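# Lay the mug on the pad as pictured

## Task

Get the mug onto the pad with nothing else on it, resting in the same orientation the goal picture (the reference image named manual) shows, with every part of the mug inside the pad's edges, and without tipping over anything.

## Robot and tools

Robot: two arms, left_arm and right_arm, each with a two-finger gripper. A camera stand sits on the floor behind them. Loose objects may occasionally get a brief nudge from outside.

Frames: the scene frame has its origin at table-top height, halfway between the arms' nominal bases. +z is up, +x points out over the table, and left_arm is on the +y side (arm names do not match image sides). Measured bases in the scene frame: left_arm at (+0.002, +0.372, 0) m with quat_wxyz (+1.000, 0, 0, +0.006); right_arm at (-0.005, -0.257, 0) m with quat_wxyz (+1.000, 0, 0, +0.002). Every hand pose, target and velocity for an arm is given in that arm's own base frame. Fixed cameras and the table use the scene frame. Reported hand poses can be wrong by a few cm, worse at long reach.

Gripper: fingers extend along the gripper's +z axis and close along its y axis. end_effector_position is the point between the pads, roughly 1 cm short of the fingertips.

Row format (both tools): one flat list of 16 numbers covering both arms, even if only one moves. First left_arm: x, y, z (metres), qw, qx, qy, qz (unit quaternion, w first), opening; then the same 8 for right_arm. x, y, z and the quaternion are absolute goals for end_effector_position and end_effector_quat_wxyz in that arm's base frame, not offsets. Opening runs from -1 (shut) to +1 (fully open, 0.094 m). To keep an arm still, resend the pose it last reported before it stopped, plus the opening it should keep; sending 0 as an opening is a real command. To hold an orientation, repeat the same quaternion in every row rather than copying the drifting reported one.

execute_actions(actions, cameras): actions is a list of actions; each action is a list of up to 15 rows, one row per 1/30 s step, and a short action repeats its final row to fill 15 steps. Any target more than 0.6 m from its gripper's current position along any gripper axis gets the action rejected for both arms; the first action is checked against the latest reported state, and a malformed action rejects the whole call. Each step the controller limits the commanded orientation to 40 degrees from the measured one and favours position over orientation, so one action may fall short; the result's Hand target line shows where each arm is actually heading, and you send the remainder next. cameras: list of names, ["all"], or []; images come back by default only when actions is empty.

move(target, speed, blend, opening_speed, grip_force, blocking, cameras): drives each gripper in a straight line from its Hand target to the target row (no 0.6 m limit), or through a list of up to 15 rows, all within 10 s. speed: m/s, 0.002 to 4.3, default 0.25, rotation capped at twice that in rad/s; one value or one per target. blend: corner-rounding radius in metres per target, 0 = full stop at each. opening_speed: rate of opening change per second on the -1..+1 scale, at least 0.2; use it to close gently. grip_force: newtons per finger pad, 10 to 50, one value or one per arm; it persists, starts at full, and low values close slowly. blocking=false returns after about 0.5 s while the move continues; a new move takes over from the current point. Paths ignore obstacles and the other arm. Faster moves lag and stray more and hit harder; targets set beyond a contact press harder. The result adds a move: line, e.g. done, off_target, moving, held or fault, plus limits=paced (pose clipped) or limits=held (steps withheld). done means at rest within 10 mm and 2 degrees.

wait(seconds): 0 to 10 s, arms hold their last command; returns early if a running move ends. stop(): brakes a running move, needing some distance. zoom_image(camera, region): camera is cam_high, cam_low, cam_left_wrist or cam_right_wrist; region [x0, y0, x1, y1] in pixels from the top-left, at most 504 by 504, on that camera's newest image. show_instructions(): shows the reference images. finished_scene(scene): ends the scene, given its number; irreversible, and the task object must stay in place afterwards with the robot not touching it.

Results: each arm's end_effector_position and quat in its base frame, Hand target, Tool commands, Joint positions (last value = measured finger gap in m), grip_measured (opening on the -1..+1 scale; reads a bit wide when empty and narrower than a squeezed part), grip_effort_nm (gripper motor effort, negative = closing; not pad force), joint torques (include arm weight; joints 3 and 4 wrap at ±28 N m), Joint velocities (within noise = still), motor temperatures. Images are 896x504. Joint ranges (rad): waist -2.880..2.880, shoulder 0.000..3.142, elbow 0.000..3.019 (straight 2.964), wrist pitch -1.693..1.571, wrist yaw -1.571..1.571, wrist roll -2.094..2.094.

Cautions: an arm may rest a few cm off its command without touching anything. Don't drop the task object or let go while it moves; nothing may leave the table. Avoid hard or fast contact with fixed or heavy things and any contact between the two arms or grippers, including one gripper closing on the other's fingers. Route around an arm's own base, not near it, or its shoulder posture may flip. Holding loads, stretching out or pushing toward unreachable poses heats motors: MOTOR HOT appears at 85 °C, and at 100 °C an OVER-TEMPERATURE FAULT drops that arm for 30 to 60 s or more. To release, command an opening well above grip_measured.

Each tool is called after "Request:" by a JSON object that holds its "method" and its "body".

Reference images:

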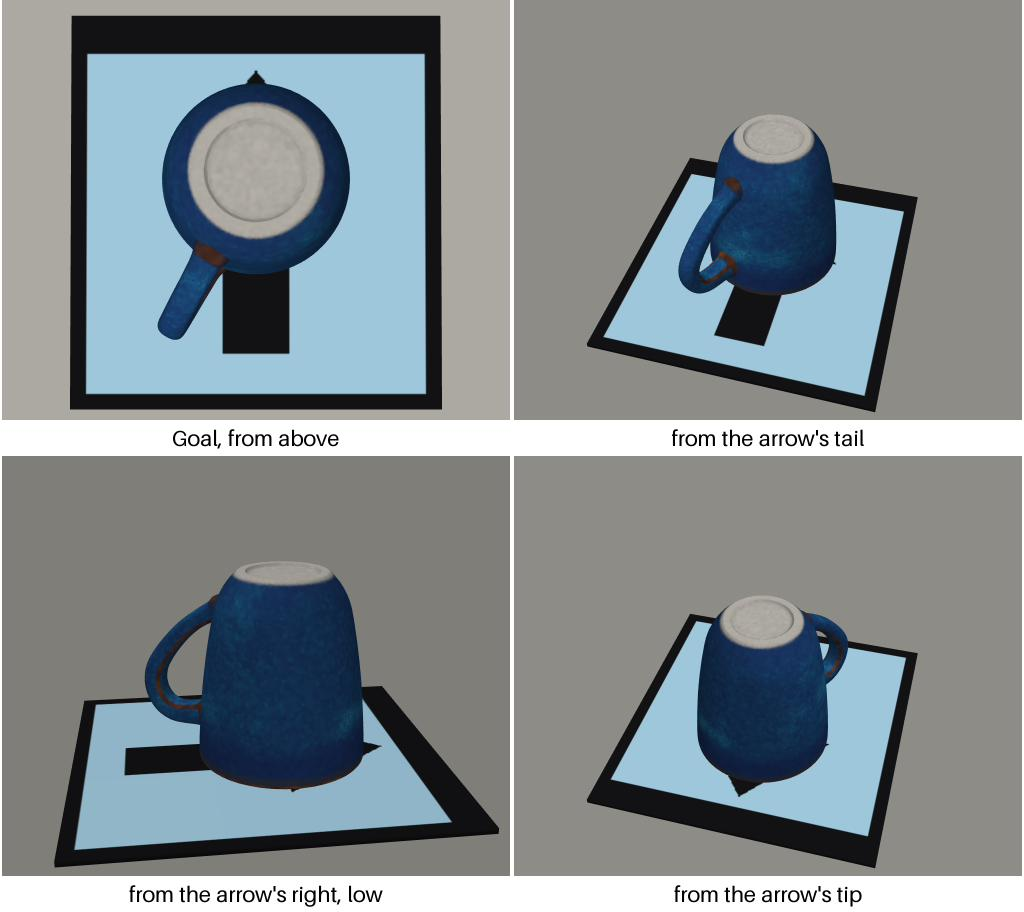

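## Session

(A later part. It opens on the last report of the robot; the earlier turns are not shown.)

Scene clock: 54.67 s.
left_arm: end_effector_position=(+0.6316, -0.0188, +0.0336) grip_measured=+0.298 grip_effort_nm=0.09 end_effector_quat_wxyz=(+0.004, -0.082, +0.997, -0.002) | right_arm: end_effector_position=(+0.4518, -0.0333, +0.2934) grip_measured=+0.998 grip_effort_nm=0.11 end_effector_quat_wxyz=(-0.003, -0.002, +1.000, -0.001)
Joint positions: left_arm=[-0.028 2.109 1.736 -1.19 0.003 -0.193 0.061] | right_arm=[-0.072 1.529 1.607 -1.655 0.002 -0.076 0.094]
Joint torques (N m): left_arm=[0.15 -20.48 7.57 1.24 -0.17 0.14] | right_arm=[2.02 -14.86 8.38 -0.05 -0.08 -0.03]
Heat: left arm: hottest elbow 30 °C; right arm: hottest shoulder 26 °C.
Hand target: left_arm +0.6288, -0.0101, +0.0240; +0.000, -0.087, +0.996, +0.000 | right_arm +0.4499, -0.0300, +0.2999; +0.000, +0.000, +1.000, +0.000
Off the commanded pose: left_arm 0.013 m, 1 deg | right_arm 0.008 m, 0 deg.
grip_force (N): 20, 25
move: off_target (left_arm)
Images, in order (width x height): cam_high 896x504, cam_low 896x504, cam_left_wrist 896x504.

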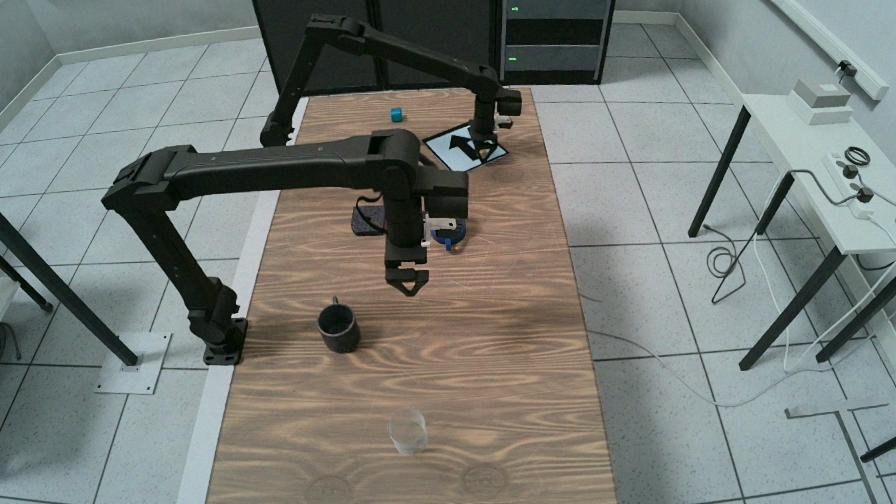

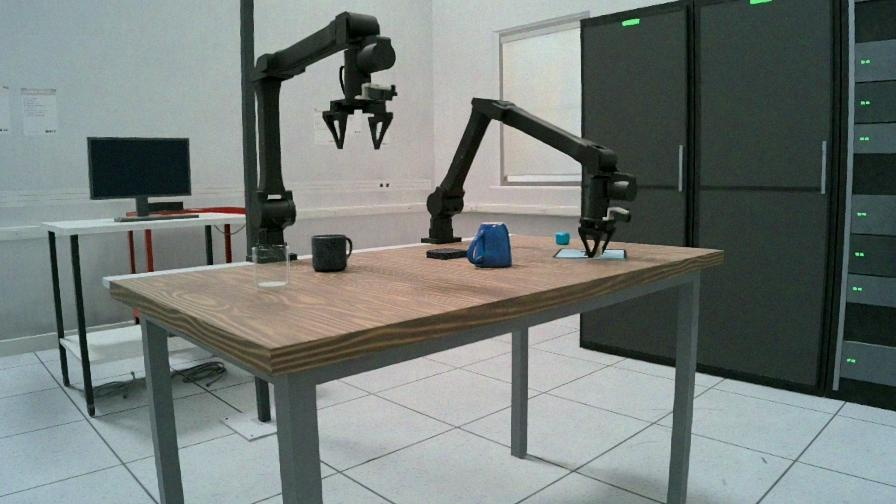

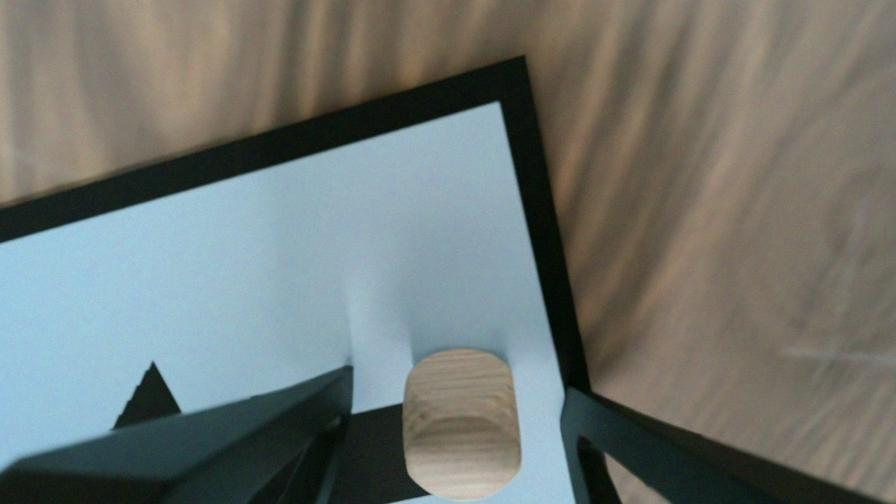

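Request:
{"method": "move", "body": {"target": [[0.629, -0.010, 0.026, 0, -0.0872, 0.9962, 0, -0.85, 0.45, -0.03, 0.30, 0, 0, 1, 0, 1],[0.629, -0.010, 0.11, 0, -0.0872, 0.9962, 0, -0.85, 0.45, -0.03, 0.30, 0, 0, 1, 0, 1],[0.37, 0.105, 0.10, 0, 0, 1, 0, -0.85, 0.45, -0.03, 0.30, 0, 0, 1, 0, 1],[0.37, 0.105, 0.03, 0, 0, 1, 0, -0.85, 0.45, -0.03, 0.30, 0, 0, 1, 0, 1]], "speed": [0.1, 0.15, 0.4, 0.15], "blend": [0, 0.02, 0.02, 0], "cameras": ["cam_high", "cam_left_wrist", "cam_low"]}}

Request:
{"method": "zoom_image", "body": {"camera": "cam_low", "region": [500, 170, 640, 270]}}

Scene clock: 60.73 s.
left_arm: end_effector_position=(+0.3711, +0.1014, +0.0357) grip_measured=-0.419 grip_effort_nm=-0.48 end_effector_quat_wxyz=(+0.002, -0.001, +1.000, +0.002) | right_arm: end_effector_position=(+0.4518, -0.0333, +0.2934) grip_measured=+0.998 grip_effort_nm=0.11 end_effector_quat_wxyz=(-0.003, -0.002, +1.000, -0.001)
Joint positions: left_arm=[0.267 1.537 0.898 -0.928 -0.003 0.264 0.027] | right_arm=[-0.072 1.529 1.607 -1.655 0.002 -0.076 0.094]
Joint torques (N m): left_arm=[-0.15 -10.23 7.16 1.09 0.07 0.27] | right_arm=[1.96 -14.86 8.46 -0.05 -0.08 -0.03]
Heat: left arm: hottest elbow 30 °C; right arm: hottest elbow 27 °C.
Hand target: left_arm +0.3698, +0.1049, +0.0300; +0.000, +0.000, +1.000, +0.000 | right_arm +0.4499, -0.0300, +0.2999; +0.000, +0.000, +1.000, +0.000
Off the commanded pose: left_arm 0.007 m, 0 deg | right_arm 0.008 m, 0 deg.
grip_force (N): 20, 25
move: done
Images, in order (width x height): cam_high 896x504, cam_low 896x504, cam_left_wrist 896x504.

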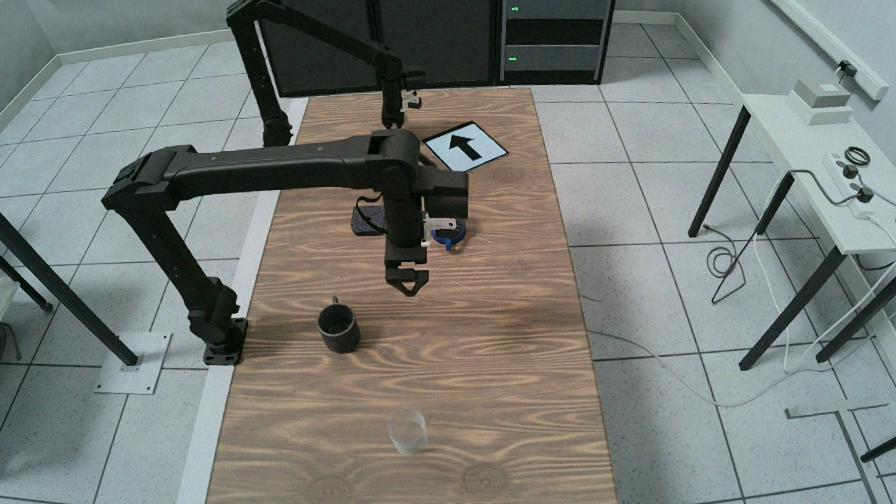

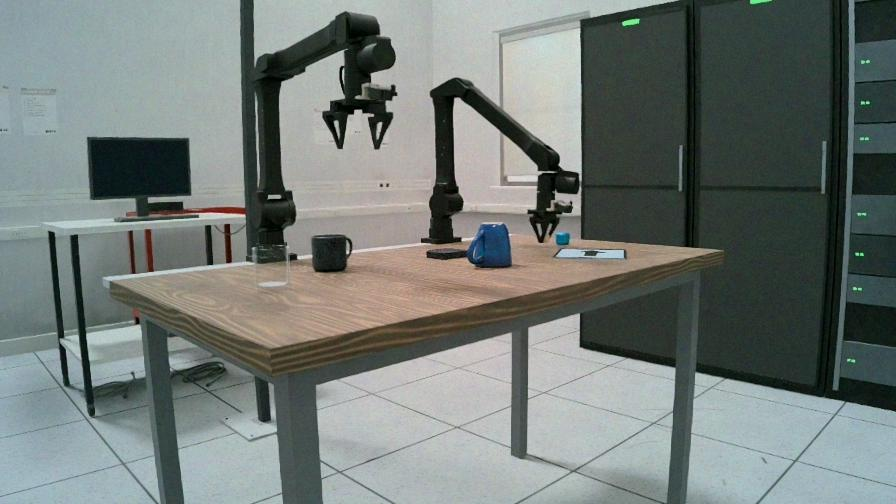

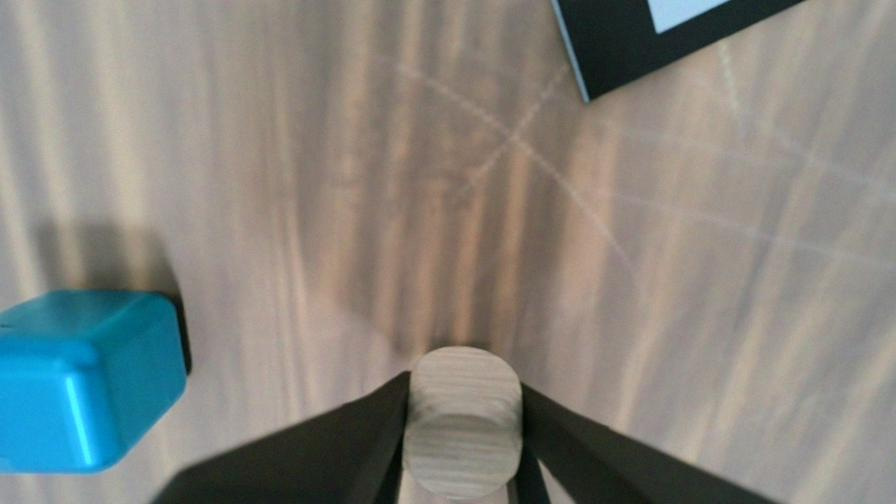

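Scaled by 3.600 from the camera's 896x504 image, which has a finer 1280x720 frame.

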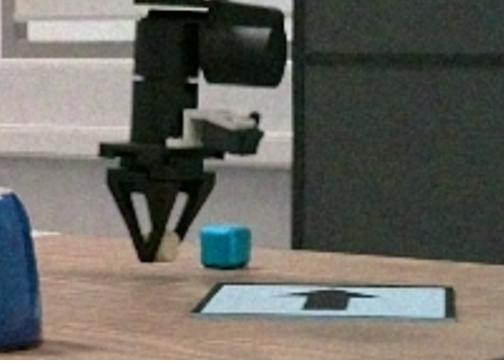

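Request:
{"method": "move", "body": {"target": [[0.370, 0.105, 0.017, 0, 0, 1, 0, -0.85, 0.45, -0.05, 0.30, 0, 0, 1, 0, 1],[0.370, 0.105, 0.02, 0, 0, 1, 0, 0.1, 0.45, -0.05, 0.30, 0, 0, 1, 0, 1],[0.370, 0.105, 0.13, 0, 0, 1, 0, 0.1, 0.45, -0.06, 0.30, 0, 0, 1, 0, 1],[0.525, -0.320, 0.22, 0, 0.609, 0.793, 0, 1, 0.42, -0.18, 0.30, 0, 0, 1, 0, 1]], "speed": [0.06, 0.06, 0.15, 0.4], "blend": [0, 0, 0.03, 0], "cameras": ["all"]}}

Scene clock: 67.20 s.
left_arm: end_effector_position=(+0.5136, -0.3132, +0.2154) grip_measured=+0.997 grip_effort_nm=0.10 end_effector_quat_wxyz=(-0.007, +0.604, +0.797, -0.001) | right_arm: end_effector_position=(+0.4171, -0.1768, +0.2934) grip_measured=+0.998 grip_effort_nm=0.11 end_effector_quat_wxyz=(-0.004, +0.004, +1.000, +0.000)
Joint positions: left_arm=[-0.547 1.945 1.958 -1.599 0 0.749 0.094] | right_arm=[-0.399 1.529 1.607 -1.655 0.002 -0.392 0.094]
Joint torques (N m): left_arm=[-0.62 -18.14 13.56 0.12 -0.04 0.27] | right_arm=[1.08 -13.74 9.74 -0.14 -0.09 -0.24]
Heat: left arm: hottest elbow 30 °C; right arm: hottest elbow 27 °C.
Hand target: left_arm +0.5245, -0.3196, +0.2199; +0.001, +0.609, +0.793, +0.000 | right_arm +0.4199, -0.1799, +0.2999; +0.000, +0.000, +1.000, +0.000
Off the commanded pose: left_arm 0.014 m, 1 deg | right_arm 0.008 m, 1 deg.
grip_force (N): 20, 25
move: off_target (left_arm); target 4's new opening was sent with left_arm's hand 0.014 m and 1 deg from that target

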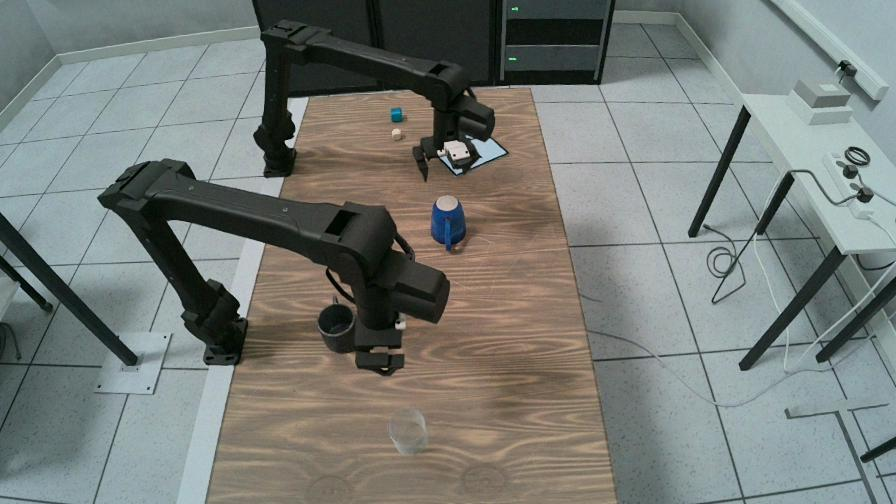

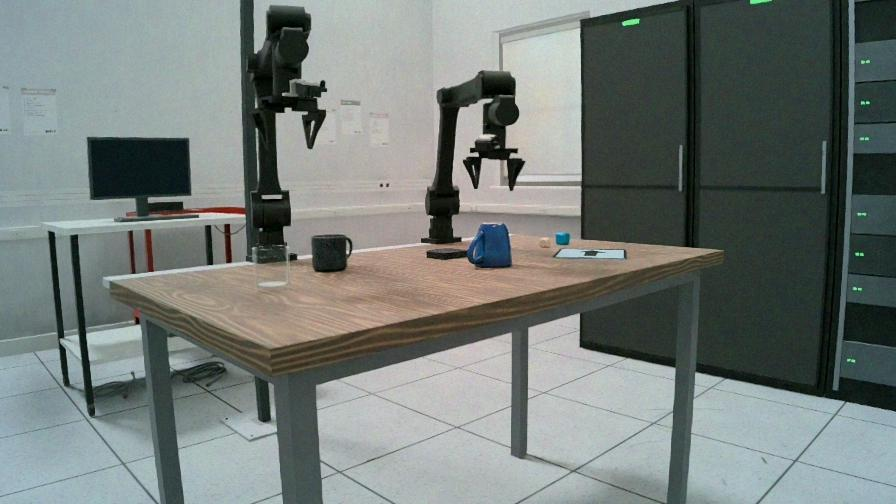

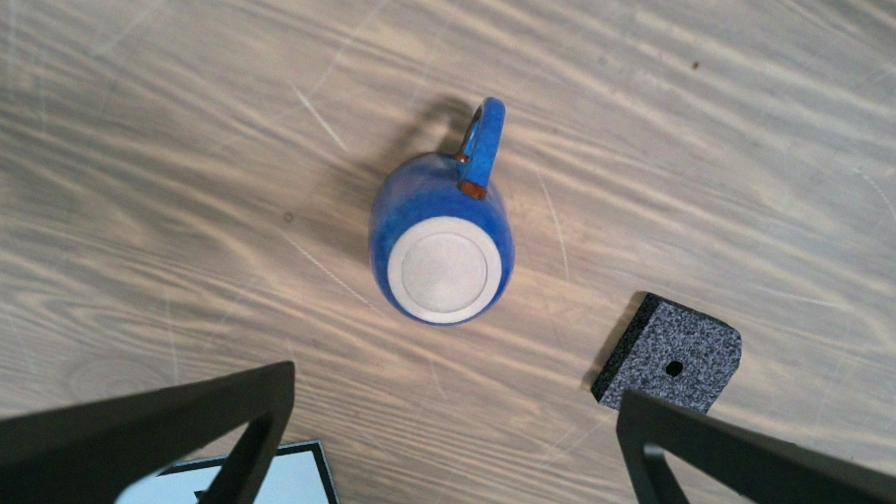

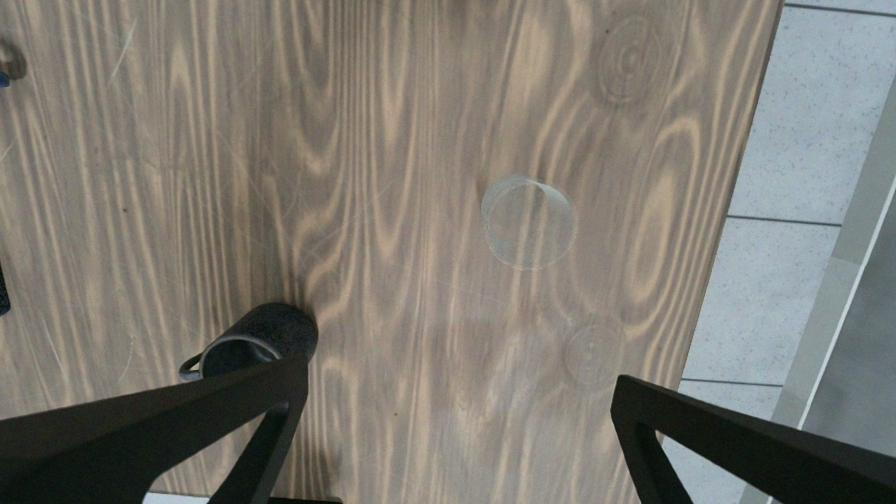

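Request:
{"method": "move", "body": {"target": [0.529, -0.334, 0.135, 0, 0.609, 0.793, 0, 1, 0.42, -0.18, 0.30, 0, 0, 1, 0, 1], "speed": 0.25, "cameras": ["cam_high", "cam_left_wrist"]}}

Scene clock: 69.03 s.
left_arm: end_effector_position=(+0.5299, -0.3253, +0.1406) grip_measured=+0.998 grip_effort_nm=0.10 end_effector_quat_wxyz=(-0.001, +0.605, +0.796, +0.000) | right_arm: end_effector_position=(+0.4171, -0.1768, +0.2934) grip_measured=+0.998 grip_effort_nm=0.11 end_effector_quat_wxyz=(-0.004, +0.004, +1.000, +0.000)
Joint positions: left_arm=[-0.55 2.011 1.865 -1.428 0 0.749 0.094] | right_arm=[-0.399 1.529 1.607 -1.655 0.002 -0.392 0.094]
Joint torques (N m): left_arm=[-1.79 -20.48 9.59 0.91 0 0.12] | right_arm=[1.03 -13.74 9.74 -0.12 -0.09 -0.25]
Heat: left arm: hottest elbow 31 °C; right arm: hottest elbow 27 °C.
Hand target: left_arm +0.5289, -0.3338, +0.1351; +0.000, +0.609, +0.793, +0.000 | right_arm +0.4199, -0.1799, +0.2999; +0.000, +0.000, +1.000, +0.000
Off the commanded pose: left_arm 0.010 m, 1 deg | right_arm 0.008 m, 1 deg.
grip_force (N): 20, 25
move: done
Images, in order (width x height): cam_high 896x504, cam_left_wrist 896x504.

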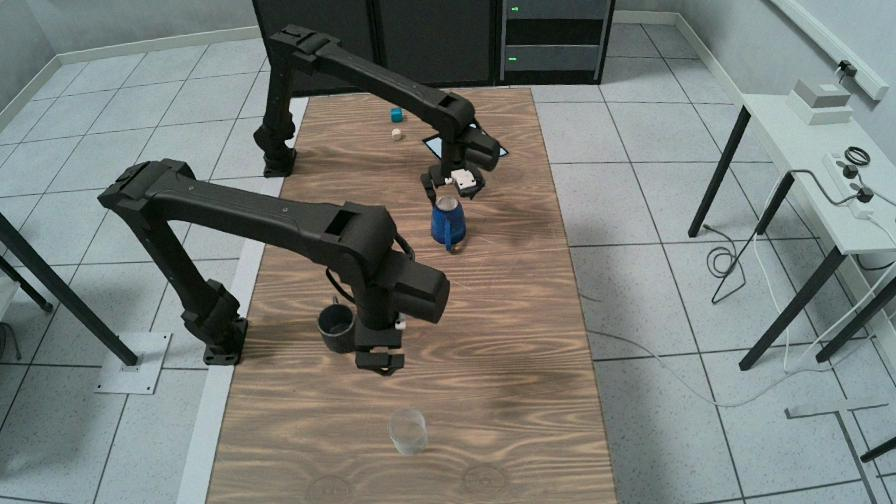

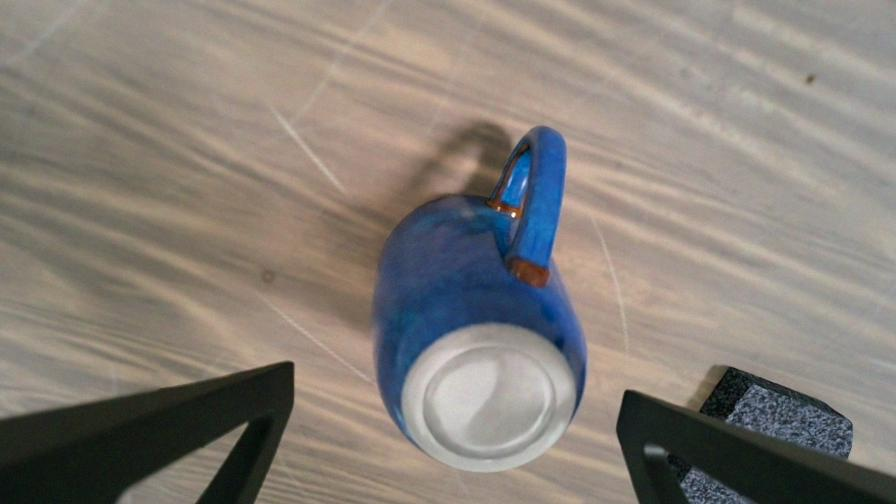

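Request:
{"method": "move", "body": {"target": [[0.516, -0.316, 0.135, 0, 0.609, 0.793, 0, 1, 0.42, -0.18, 0.30, 0, 0, 1, 0, 1],[0.516, -0.316, 0.10, 0, 0.609, 0.793, 0, 1, 0.42, -0.18, 0.30, 0, 0, 1, 0, 1]], "speed": 0.12, "blend": 0.003, "cameras": ["cam_high", "cam_left_wrist"]}}

Scene clock: 70.87 s.
left_arm: end_effector_position=(+0.5158, -0.3167, +0.1071) grip_measured=+0.998 grip_effort_nm=0.10 end_effector_quat_wxyz=(+0.002, +0.605, +0.796, +0.000) | right_arm: end_effector_position=(+0.4171, -0.1768, +0.2934) grip_measured=+0.998 grip_effort_nm=0.11 end_effector_quat_wxyz=(-0.004, +0.004, +1.000, +0.000)
Joint positions: left_arm=[-0.55 1.979 1.725 -1.313 0 0.749 0.094] | right_arm=[-0.399 1.529 1.607 -1.655 0.002 -0.392 0.094]
Joint torques (N m): left_arm=[-0.73 -19.66 8.54 0.84 -0.04 0.2] | right_arm=[1.03 -13.68 9.73 -0.14 -0.09 -0.25]
Heat: left arm: hottest elbow 31 °C; right arm: hottest elbow 28 °C.
Hand target: left_arm +0.5160, -0.3159, +0.1001; +0.000, +0.609, +0.793, +0.000 | right_arm +0.4199, -0.1799, +0.2999; +0.000, +0.000, +1.000, +0.000
Off the commanded pose: left_arm 0.007 m, 1 deg | right_arm 0.008 m, 1 deg.
grip_force (N): 20, 25
move: done
Images, in order (width x height): cam_high 896x504, cam_left_wrist 896x504.

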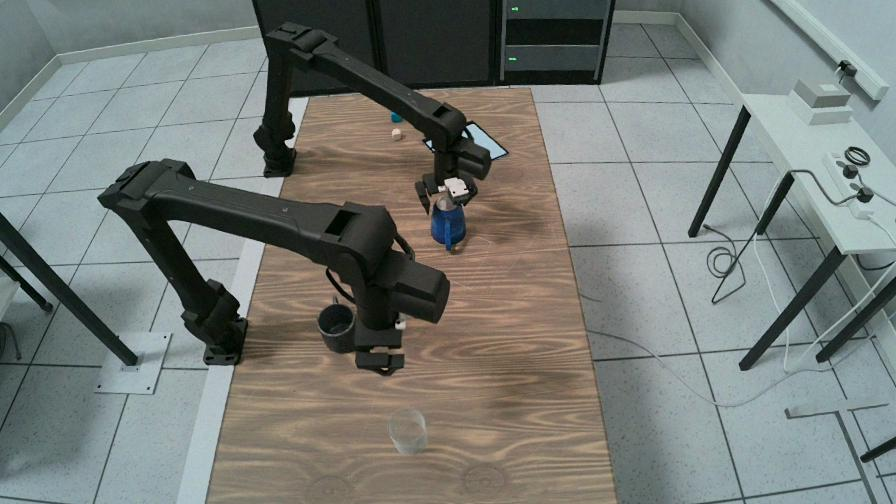

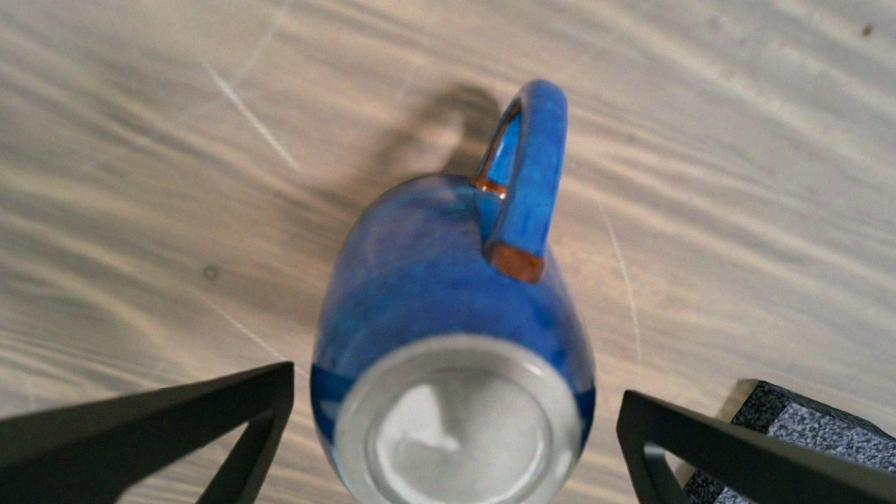

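Request:
{"method": "move", "body": {"target": [[0.517, -0.322, 0.064, 0, 0.609, 0.793, 0, 1, 0.42, -0.18, 0.30, 0, 0, 1, 0, 1]], "speed": 0.1, "cameras": ["cam_high", "cam_left_wrist", "cam_low"]}}

Request:
{"method": "zoom_image", "body": {"camera": "cam_low", "region": [430, 150, 570, 290]}}

Scene clock: 72.30 s.
left_arm: end_effector_position=(+0.5195, -0.3190, +0.0799) grip_measured=+0.998 grip_effort_nm=0.10 end_effector_quat_wxyz=(+0.009, +0.605, +0.796, +0.001) | right_arm: end_effector_position=(+0.4171, -0.1768, +0.2934) grip_measured=+0.998 grip_effort_nm=0.11 end_effector_quat_wxyz=(-0.004, +0.004, +1.000, +0.000)
Joint positions: left_arm=[-0.55 2.002 1.688 -1.238 0 0.749 0.094] | right_arm=[-0.399 1.529 1.607 -1.655 0.002 -0.392 0.094]
Joint torques (N m): left_arm=[-0.62 -19.14 8.18 0.96 -0.05 0.13] | right_arm=[0.97 -13.8 9.78 -0.16 -0.09 -0.24]
Heat: left arm: hottest elbow 31 °C; right arm: hottest elbow 28 °C.
Hand target: left_arm +0.5168, -0.3217, +0.0643; +0.000, +0.609, +0.793, +0.000 | right_arm +0.4199, -0.1799, +0.2999; +0.000, +0.000, +1.000, +0.000
Off the commanded pose: left_arm 0.016 m, 1 deg | right_arm 0.008 m, 1 deg.
grip_force (N): 20, 25
move: off_target (left_arm)
Images, in order (width x height): cam_high 896x504, cam_low 896x504, cam_left_wrist 896x504.

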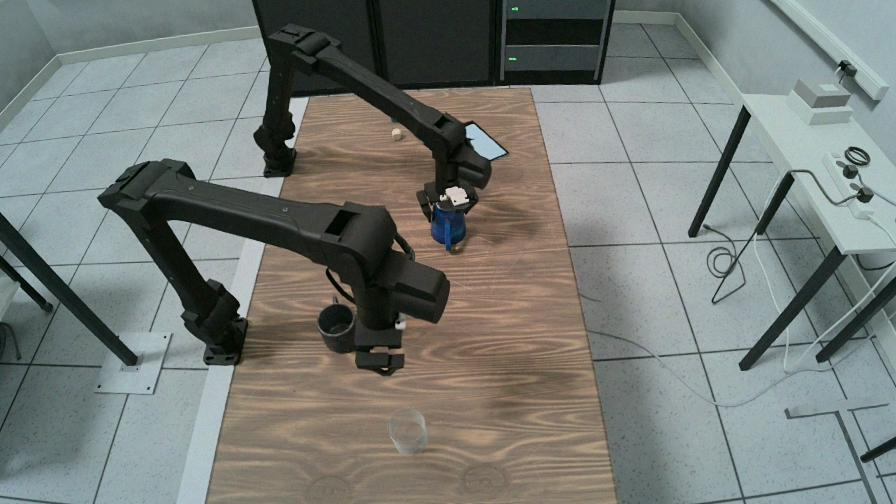

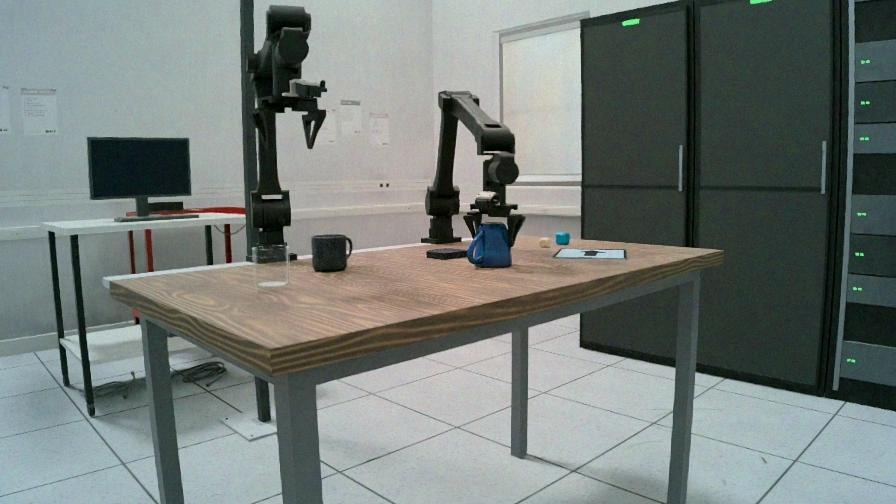

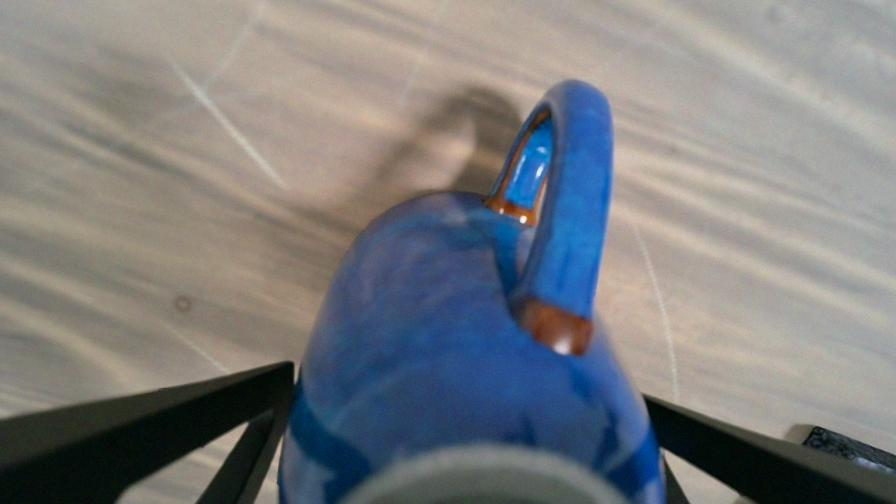

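Scaled by 3.600 from the camera's 896x504 image, which has a finer 1280x720 frame.

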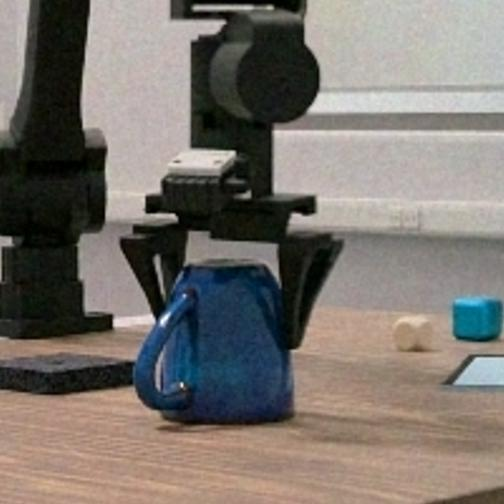

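Request:
{"method": "move", "body": {"target": [0.519, -0.320, 0.073, 0, 0.609, 0.793, 0, 0.3, 0.42, -0.18, 0.30, 0, 0, 1, 0, 1], "speed": 0.1, "grip_force": [25, 25], "cameras": ["cam_left_wrist", "cam_low"]}}

Scene clock: 73.37 s.
left_arm: end_effector_position=(+0.5195, -0.3190, +0.0799) grip_measured=+0.833 grip_effort_nm=-0.50 end_effector_quat_wxyz=(+0.009, +0.605, +0.796, +0.001) | right_arm: end_effector_position=(+0.4171, -0.1768, +0.2934) grip_measured=+0.998 grip_effort_nm=0.11 end_effector_quat_wxyz=(-0.004, +0.004, +1.000, +0.000)
Joint positions: left_arm=[-0.55 2.002 1.688 -1.238 0 0.749 0.086] | right_arm=[-0.399 1.529 1.607 -1.655 0.002 -0.392 0.094]
Joint torques (N m): left_arm=[-0.91 -18.96 9.55 0.23 -0.02 0.17] | right_arm=[1.08 -13.74 9.76 -0.16 -0.1 -0.25]
Heat: left arm: hottest elbow 31 °C; right arm: hottest elbow 28 °C.
Hand target: left_arm +0.5190, -0.3199, +0.0731; +0.000, +0.609, +0.793, +0.000 | right_arm +0.4199, -0.1799, +0.2999; +0.000, +0.000, +1.000, +0.000
Off the commanded pose: left_arm 0.007 m, 1 deg | right_arm 0.008 m, 1 deg.
grip_force (N): 25, 25
move: done
Images, in order (width x height): cam_low 896x504, cam_left_wrist 896x504.

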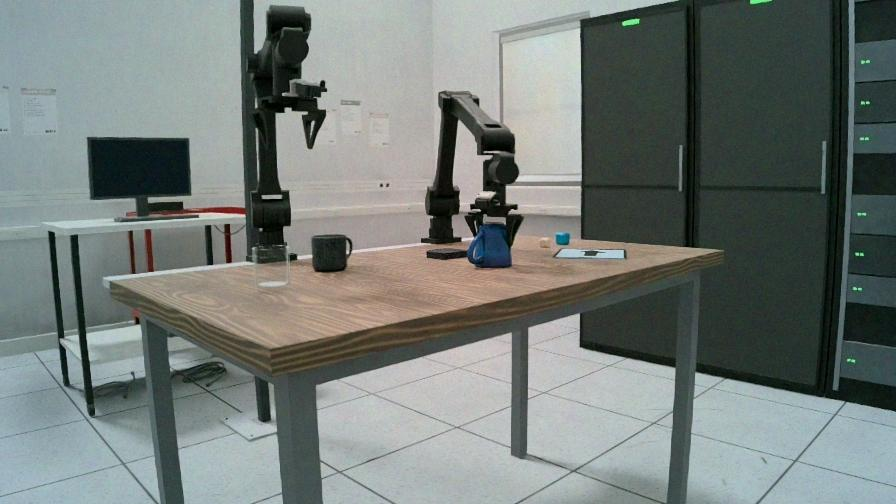

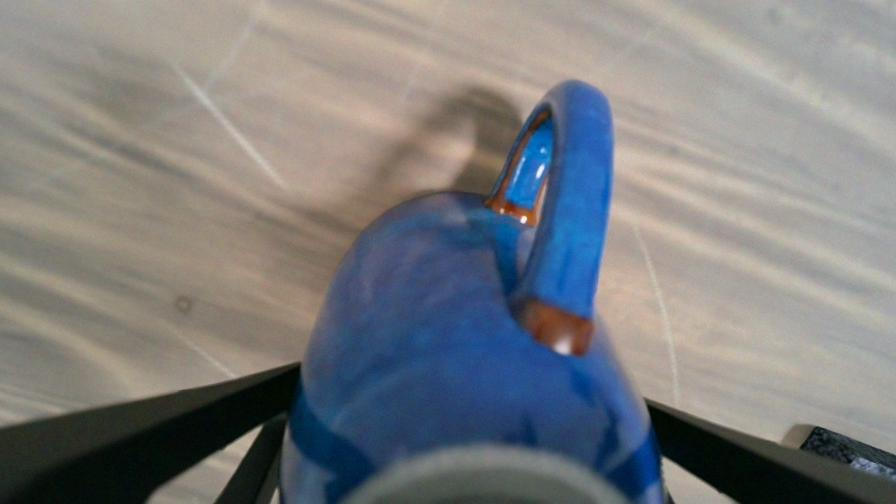

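Request:
{"method": "move", "body": {"target": [[0.519, -0.320, 0.115, 0, 0.609, 0.793, 0, 0.3, 0.42, -0.18, 0.30, 0, 0, 1, 0, 1]], "speed": 0.1, "cameras": ["cam_left_wrist", "cam_low"]}}

Request:
{"method": "zoom_image", "body": {"camera": "cam_low", "region": [430, 150, 570, 290]}}

Scene clock: 75.97 s.
left_arm: end_effector_position=(+0.5029, -0.3084, +0.0820) grip_measured=+0.831 grip_effort_nm=-0.57 end_effector_quat_wxyz=(-0.032, +0.605, +0.796, -0.002) | right_arm: end_effector_position=(+0.4171, -0.1768, +0.2934) grip_measured=+0.998 grip_effort_nm=0.11 end_effector_quat_wxyz=(-0.004, +0.004, +1.000, +0.000)
Joint positions: left_arm=[-0.55 2.002 1.692 -1.324 -0.001 0.749 0.086] | right_arm=[-0.399 1.529 1.607 -1.655 0.002 -0.392 0.094]
Joint torques (N m): left_arm=[-1.14 -21.6 13.6 -0.02 0.09 0.21] | right_arm=[1.03 -13.74 9.72 -0.14 -0.1 -0.24]
Heat: left arm: hottest elbow 31 °C; right arm: hottest elbow 28 °C.
Hand target: left_arm +0.5175, -0.3190, +0.1151; +0.000, +0.609, +0.793, +0.000 | right_arm +0.4199, -0.1799, +0.2999; +0.000, +0.000, +1.000, +0.000
Off the commanded pose: left_arm 0.039 m, 4 deg | right_arm 0.008 m, 1 deg.
grip_force (N): 25, 25
move: off_target (left_arm)
Images, in order (width x height): cam_low 896x504, cam_left_wrist 896x504.

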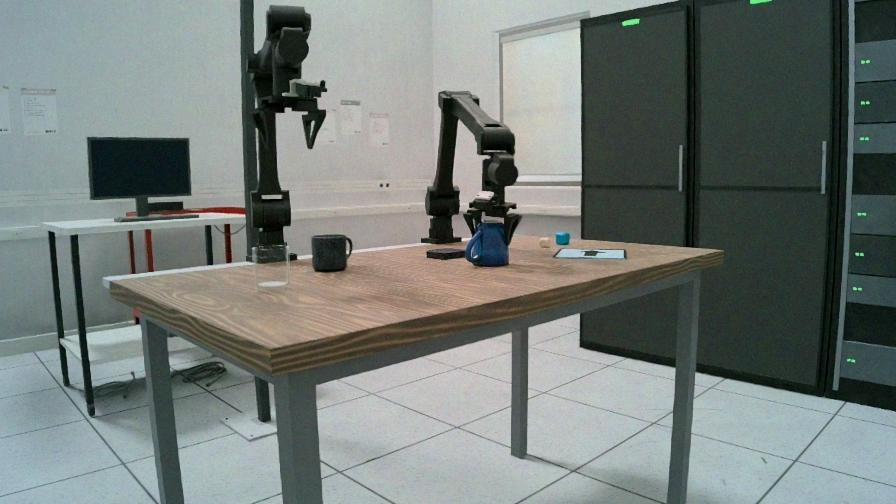

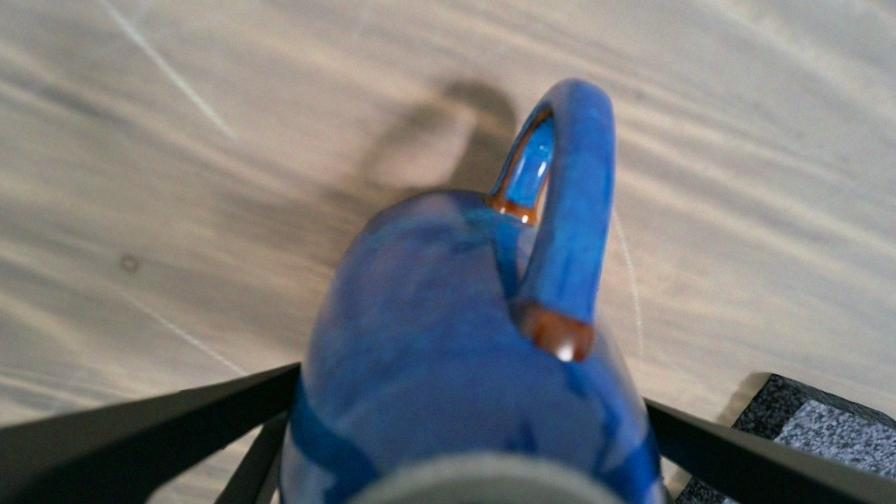

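Scaled by 3.600 from the camera's 896x504 image, which has a finer 1280x720 frame.

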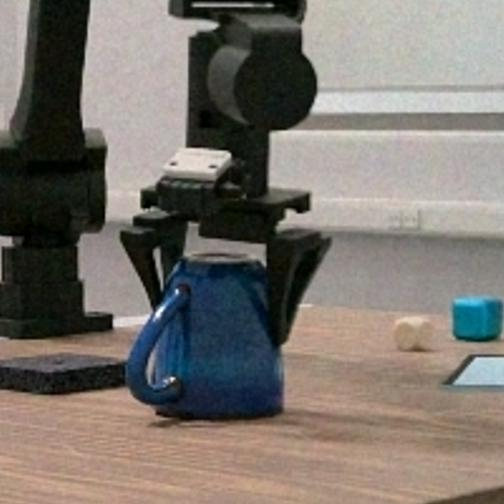

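Request:
{"method": "move", "body": {"target": [[0.522, -0.320, 0.165, 0, 0.609, 0.793, 0, 0.3, 0.42, -0.18, 0.30, 0, 0, 1, 0, 1]], "speed": 0.15, "cameras": ["cam_left_wrist", "cam_low"]}}

Scene clock: 77.40 s.
left_arm: end_effector_position=(+0.5049, -0.3096, +0.1278) grip_measured=+0.831 grip_effort_nm=-0.57 end_effector_quat_wxyz=(-0.038, +0.604, +0.796, -0.003) | right_arm: end_effector_position=(+0.4171, -0.1768, +0.2934) grip_measured=+0.998 grip_effort_nm=0.11 end_effector_quat_wxyz=(-0.004, +0.004, +1.000, +0.000)
Joint positions: left_arm=[-0.55 1.985 1.789 -1.45 -0.001 0.749 0.086] | right_arm=[-0.399 1.529 1.607 -1.655 0.002 -0.392 0.094]
Joint torques (N m): left_arm=[-0.79 -21.48 14.35 0.02 0.05 0.23] | right_arm=[1.03 -13.86 9.73 -0.12 -0.1 -0.25]
Heat: left arm: hottest elbow 32 °C; right arm: hottest elbow 28 °C.
Hand target: left_arm +0.5201, -0.3187, +0.1652; +0.001, +0.609, +0.793, +0.000 | right_arm +0.4199, -0.1799, +0.2999; +0.000, +0.000, +1.000, +0.000
Off the commanded pose: left_arm 0.042 m, 4 deg | right_arm 0.008 m, 1 deg.
grip_force (N): 25, 25
move: off_target (left_arm)
Images, in order (width x height): cam_low 896x504, cam_left_wrist 896x504.

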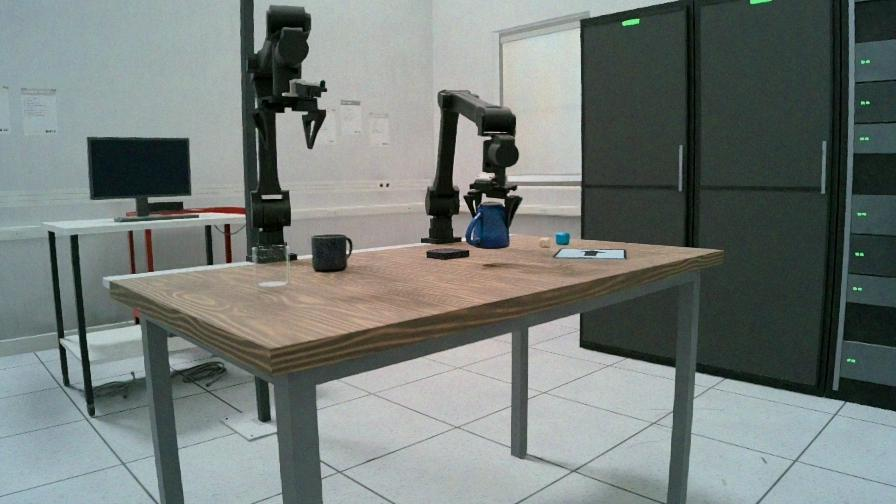

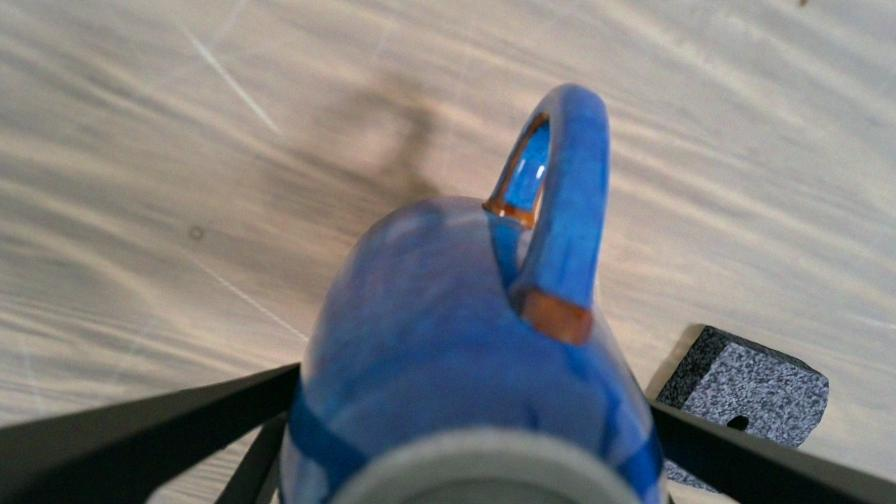

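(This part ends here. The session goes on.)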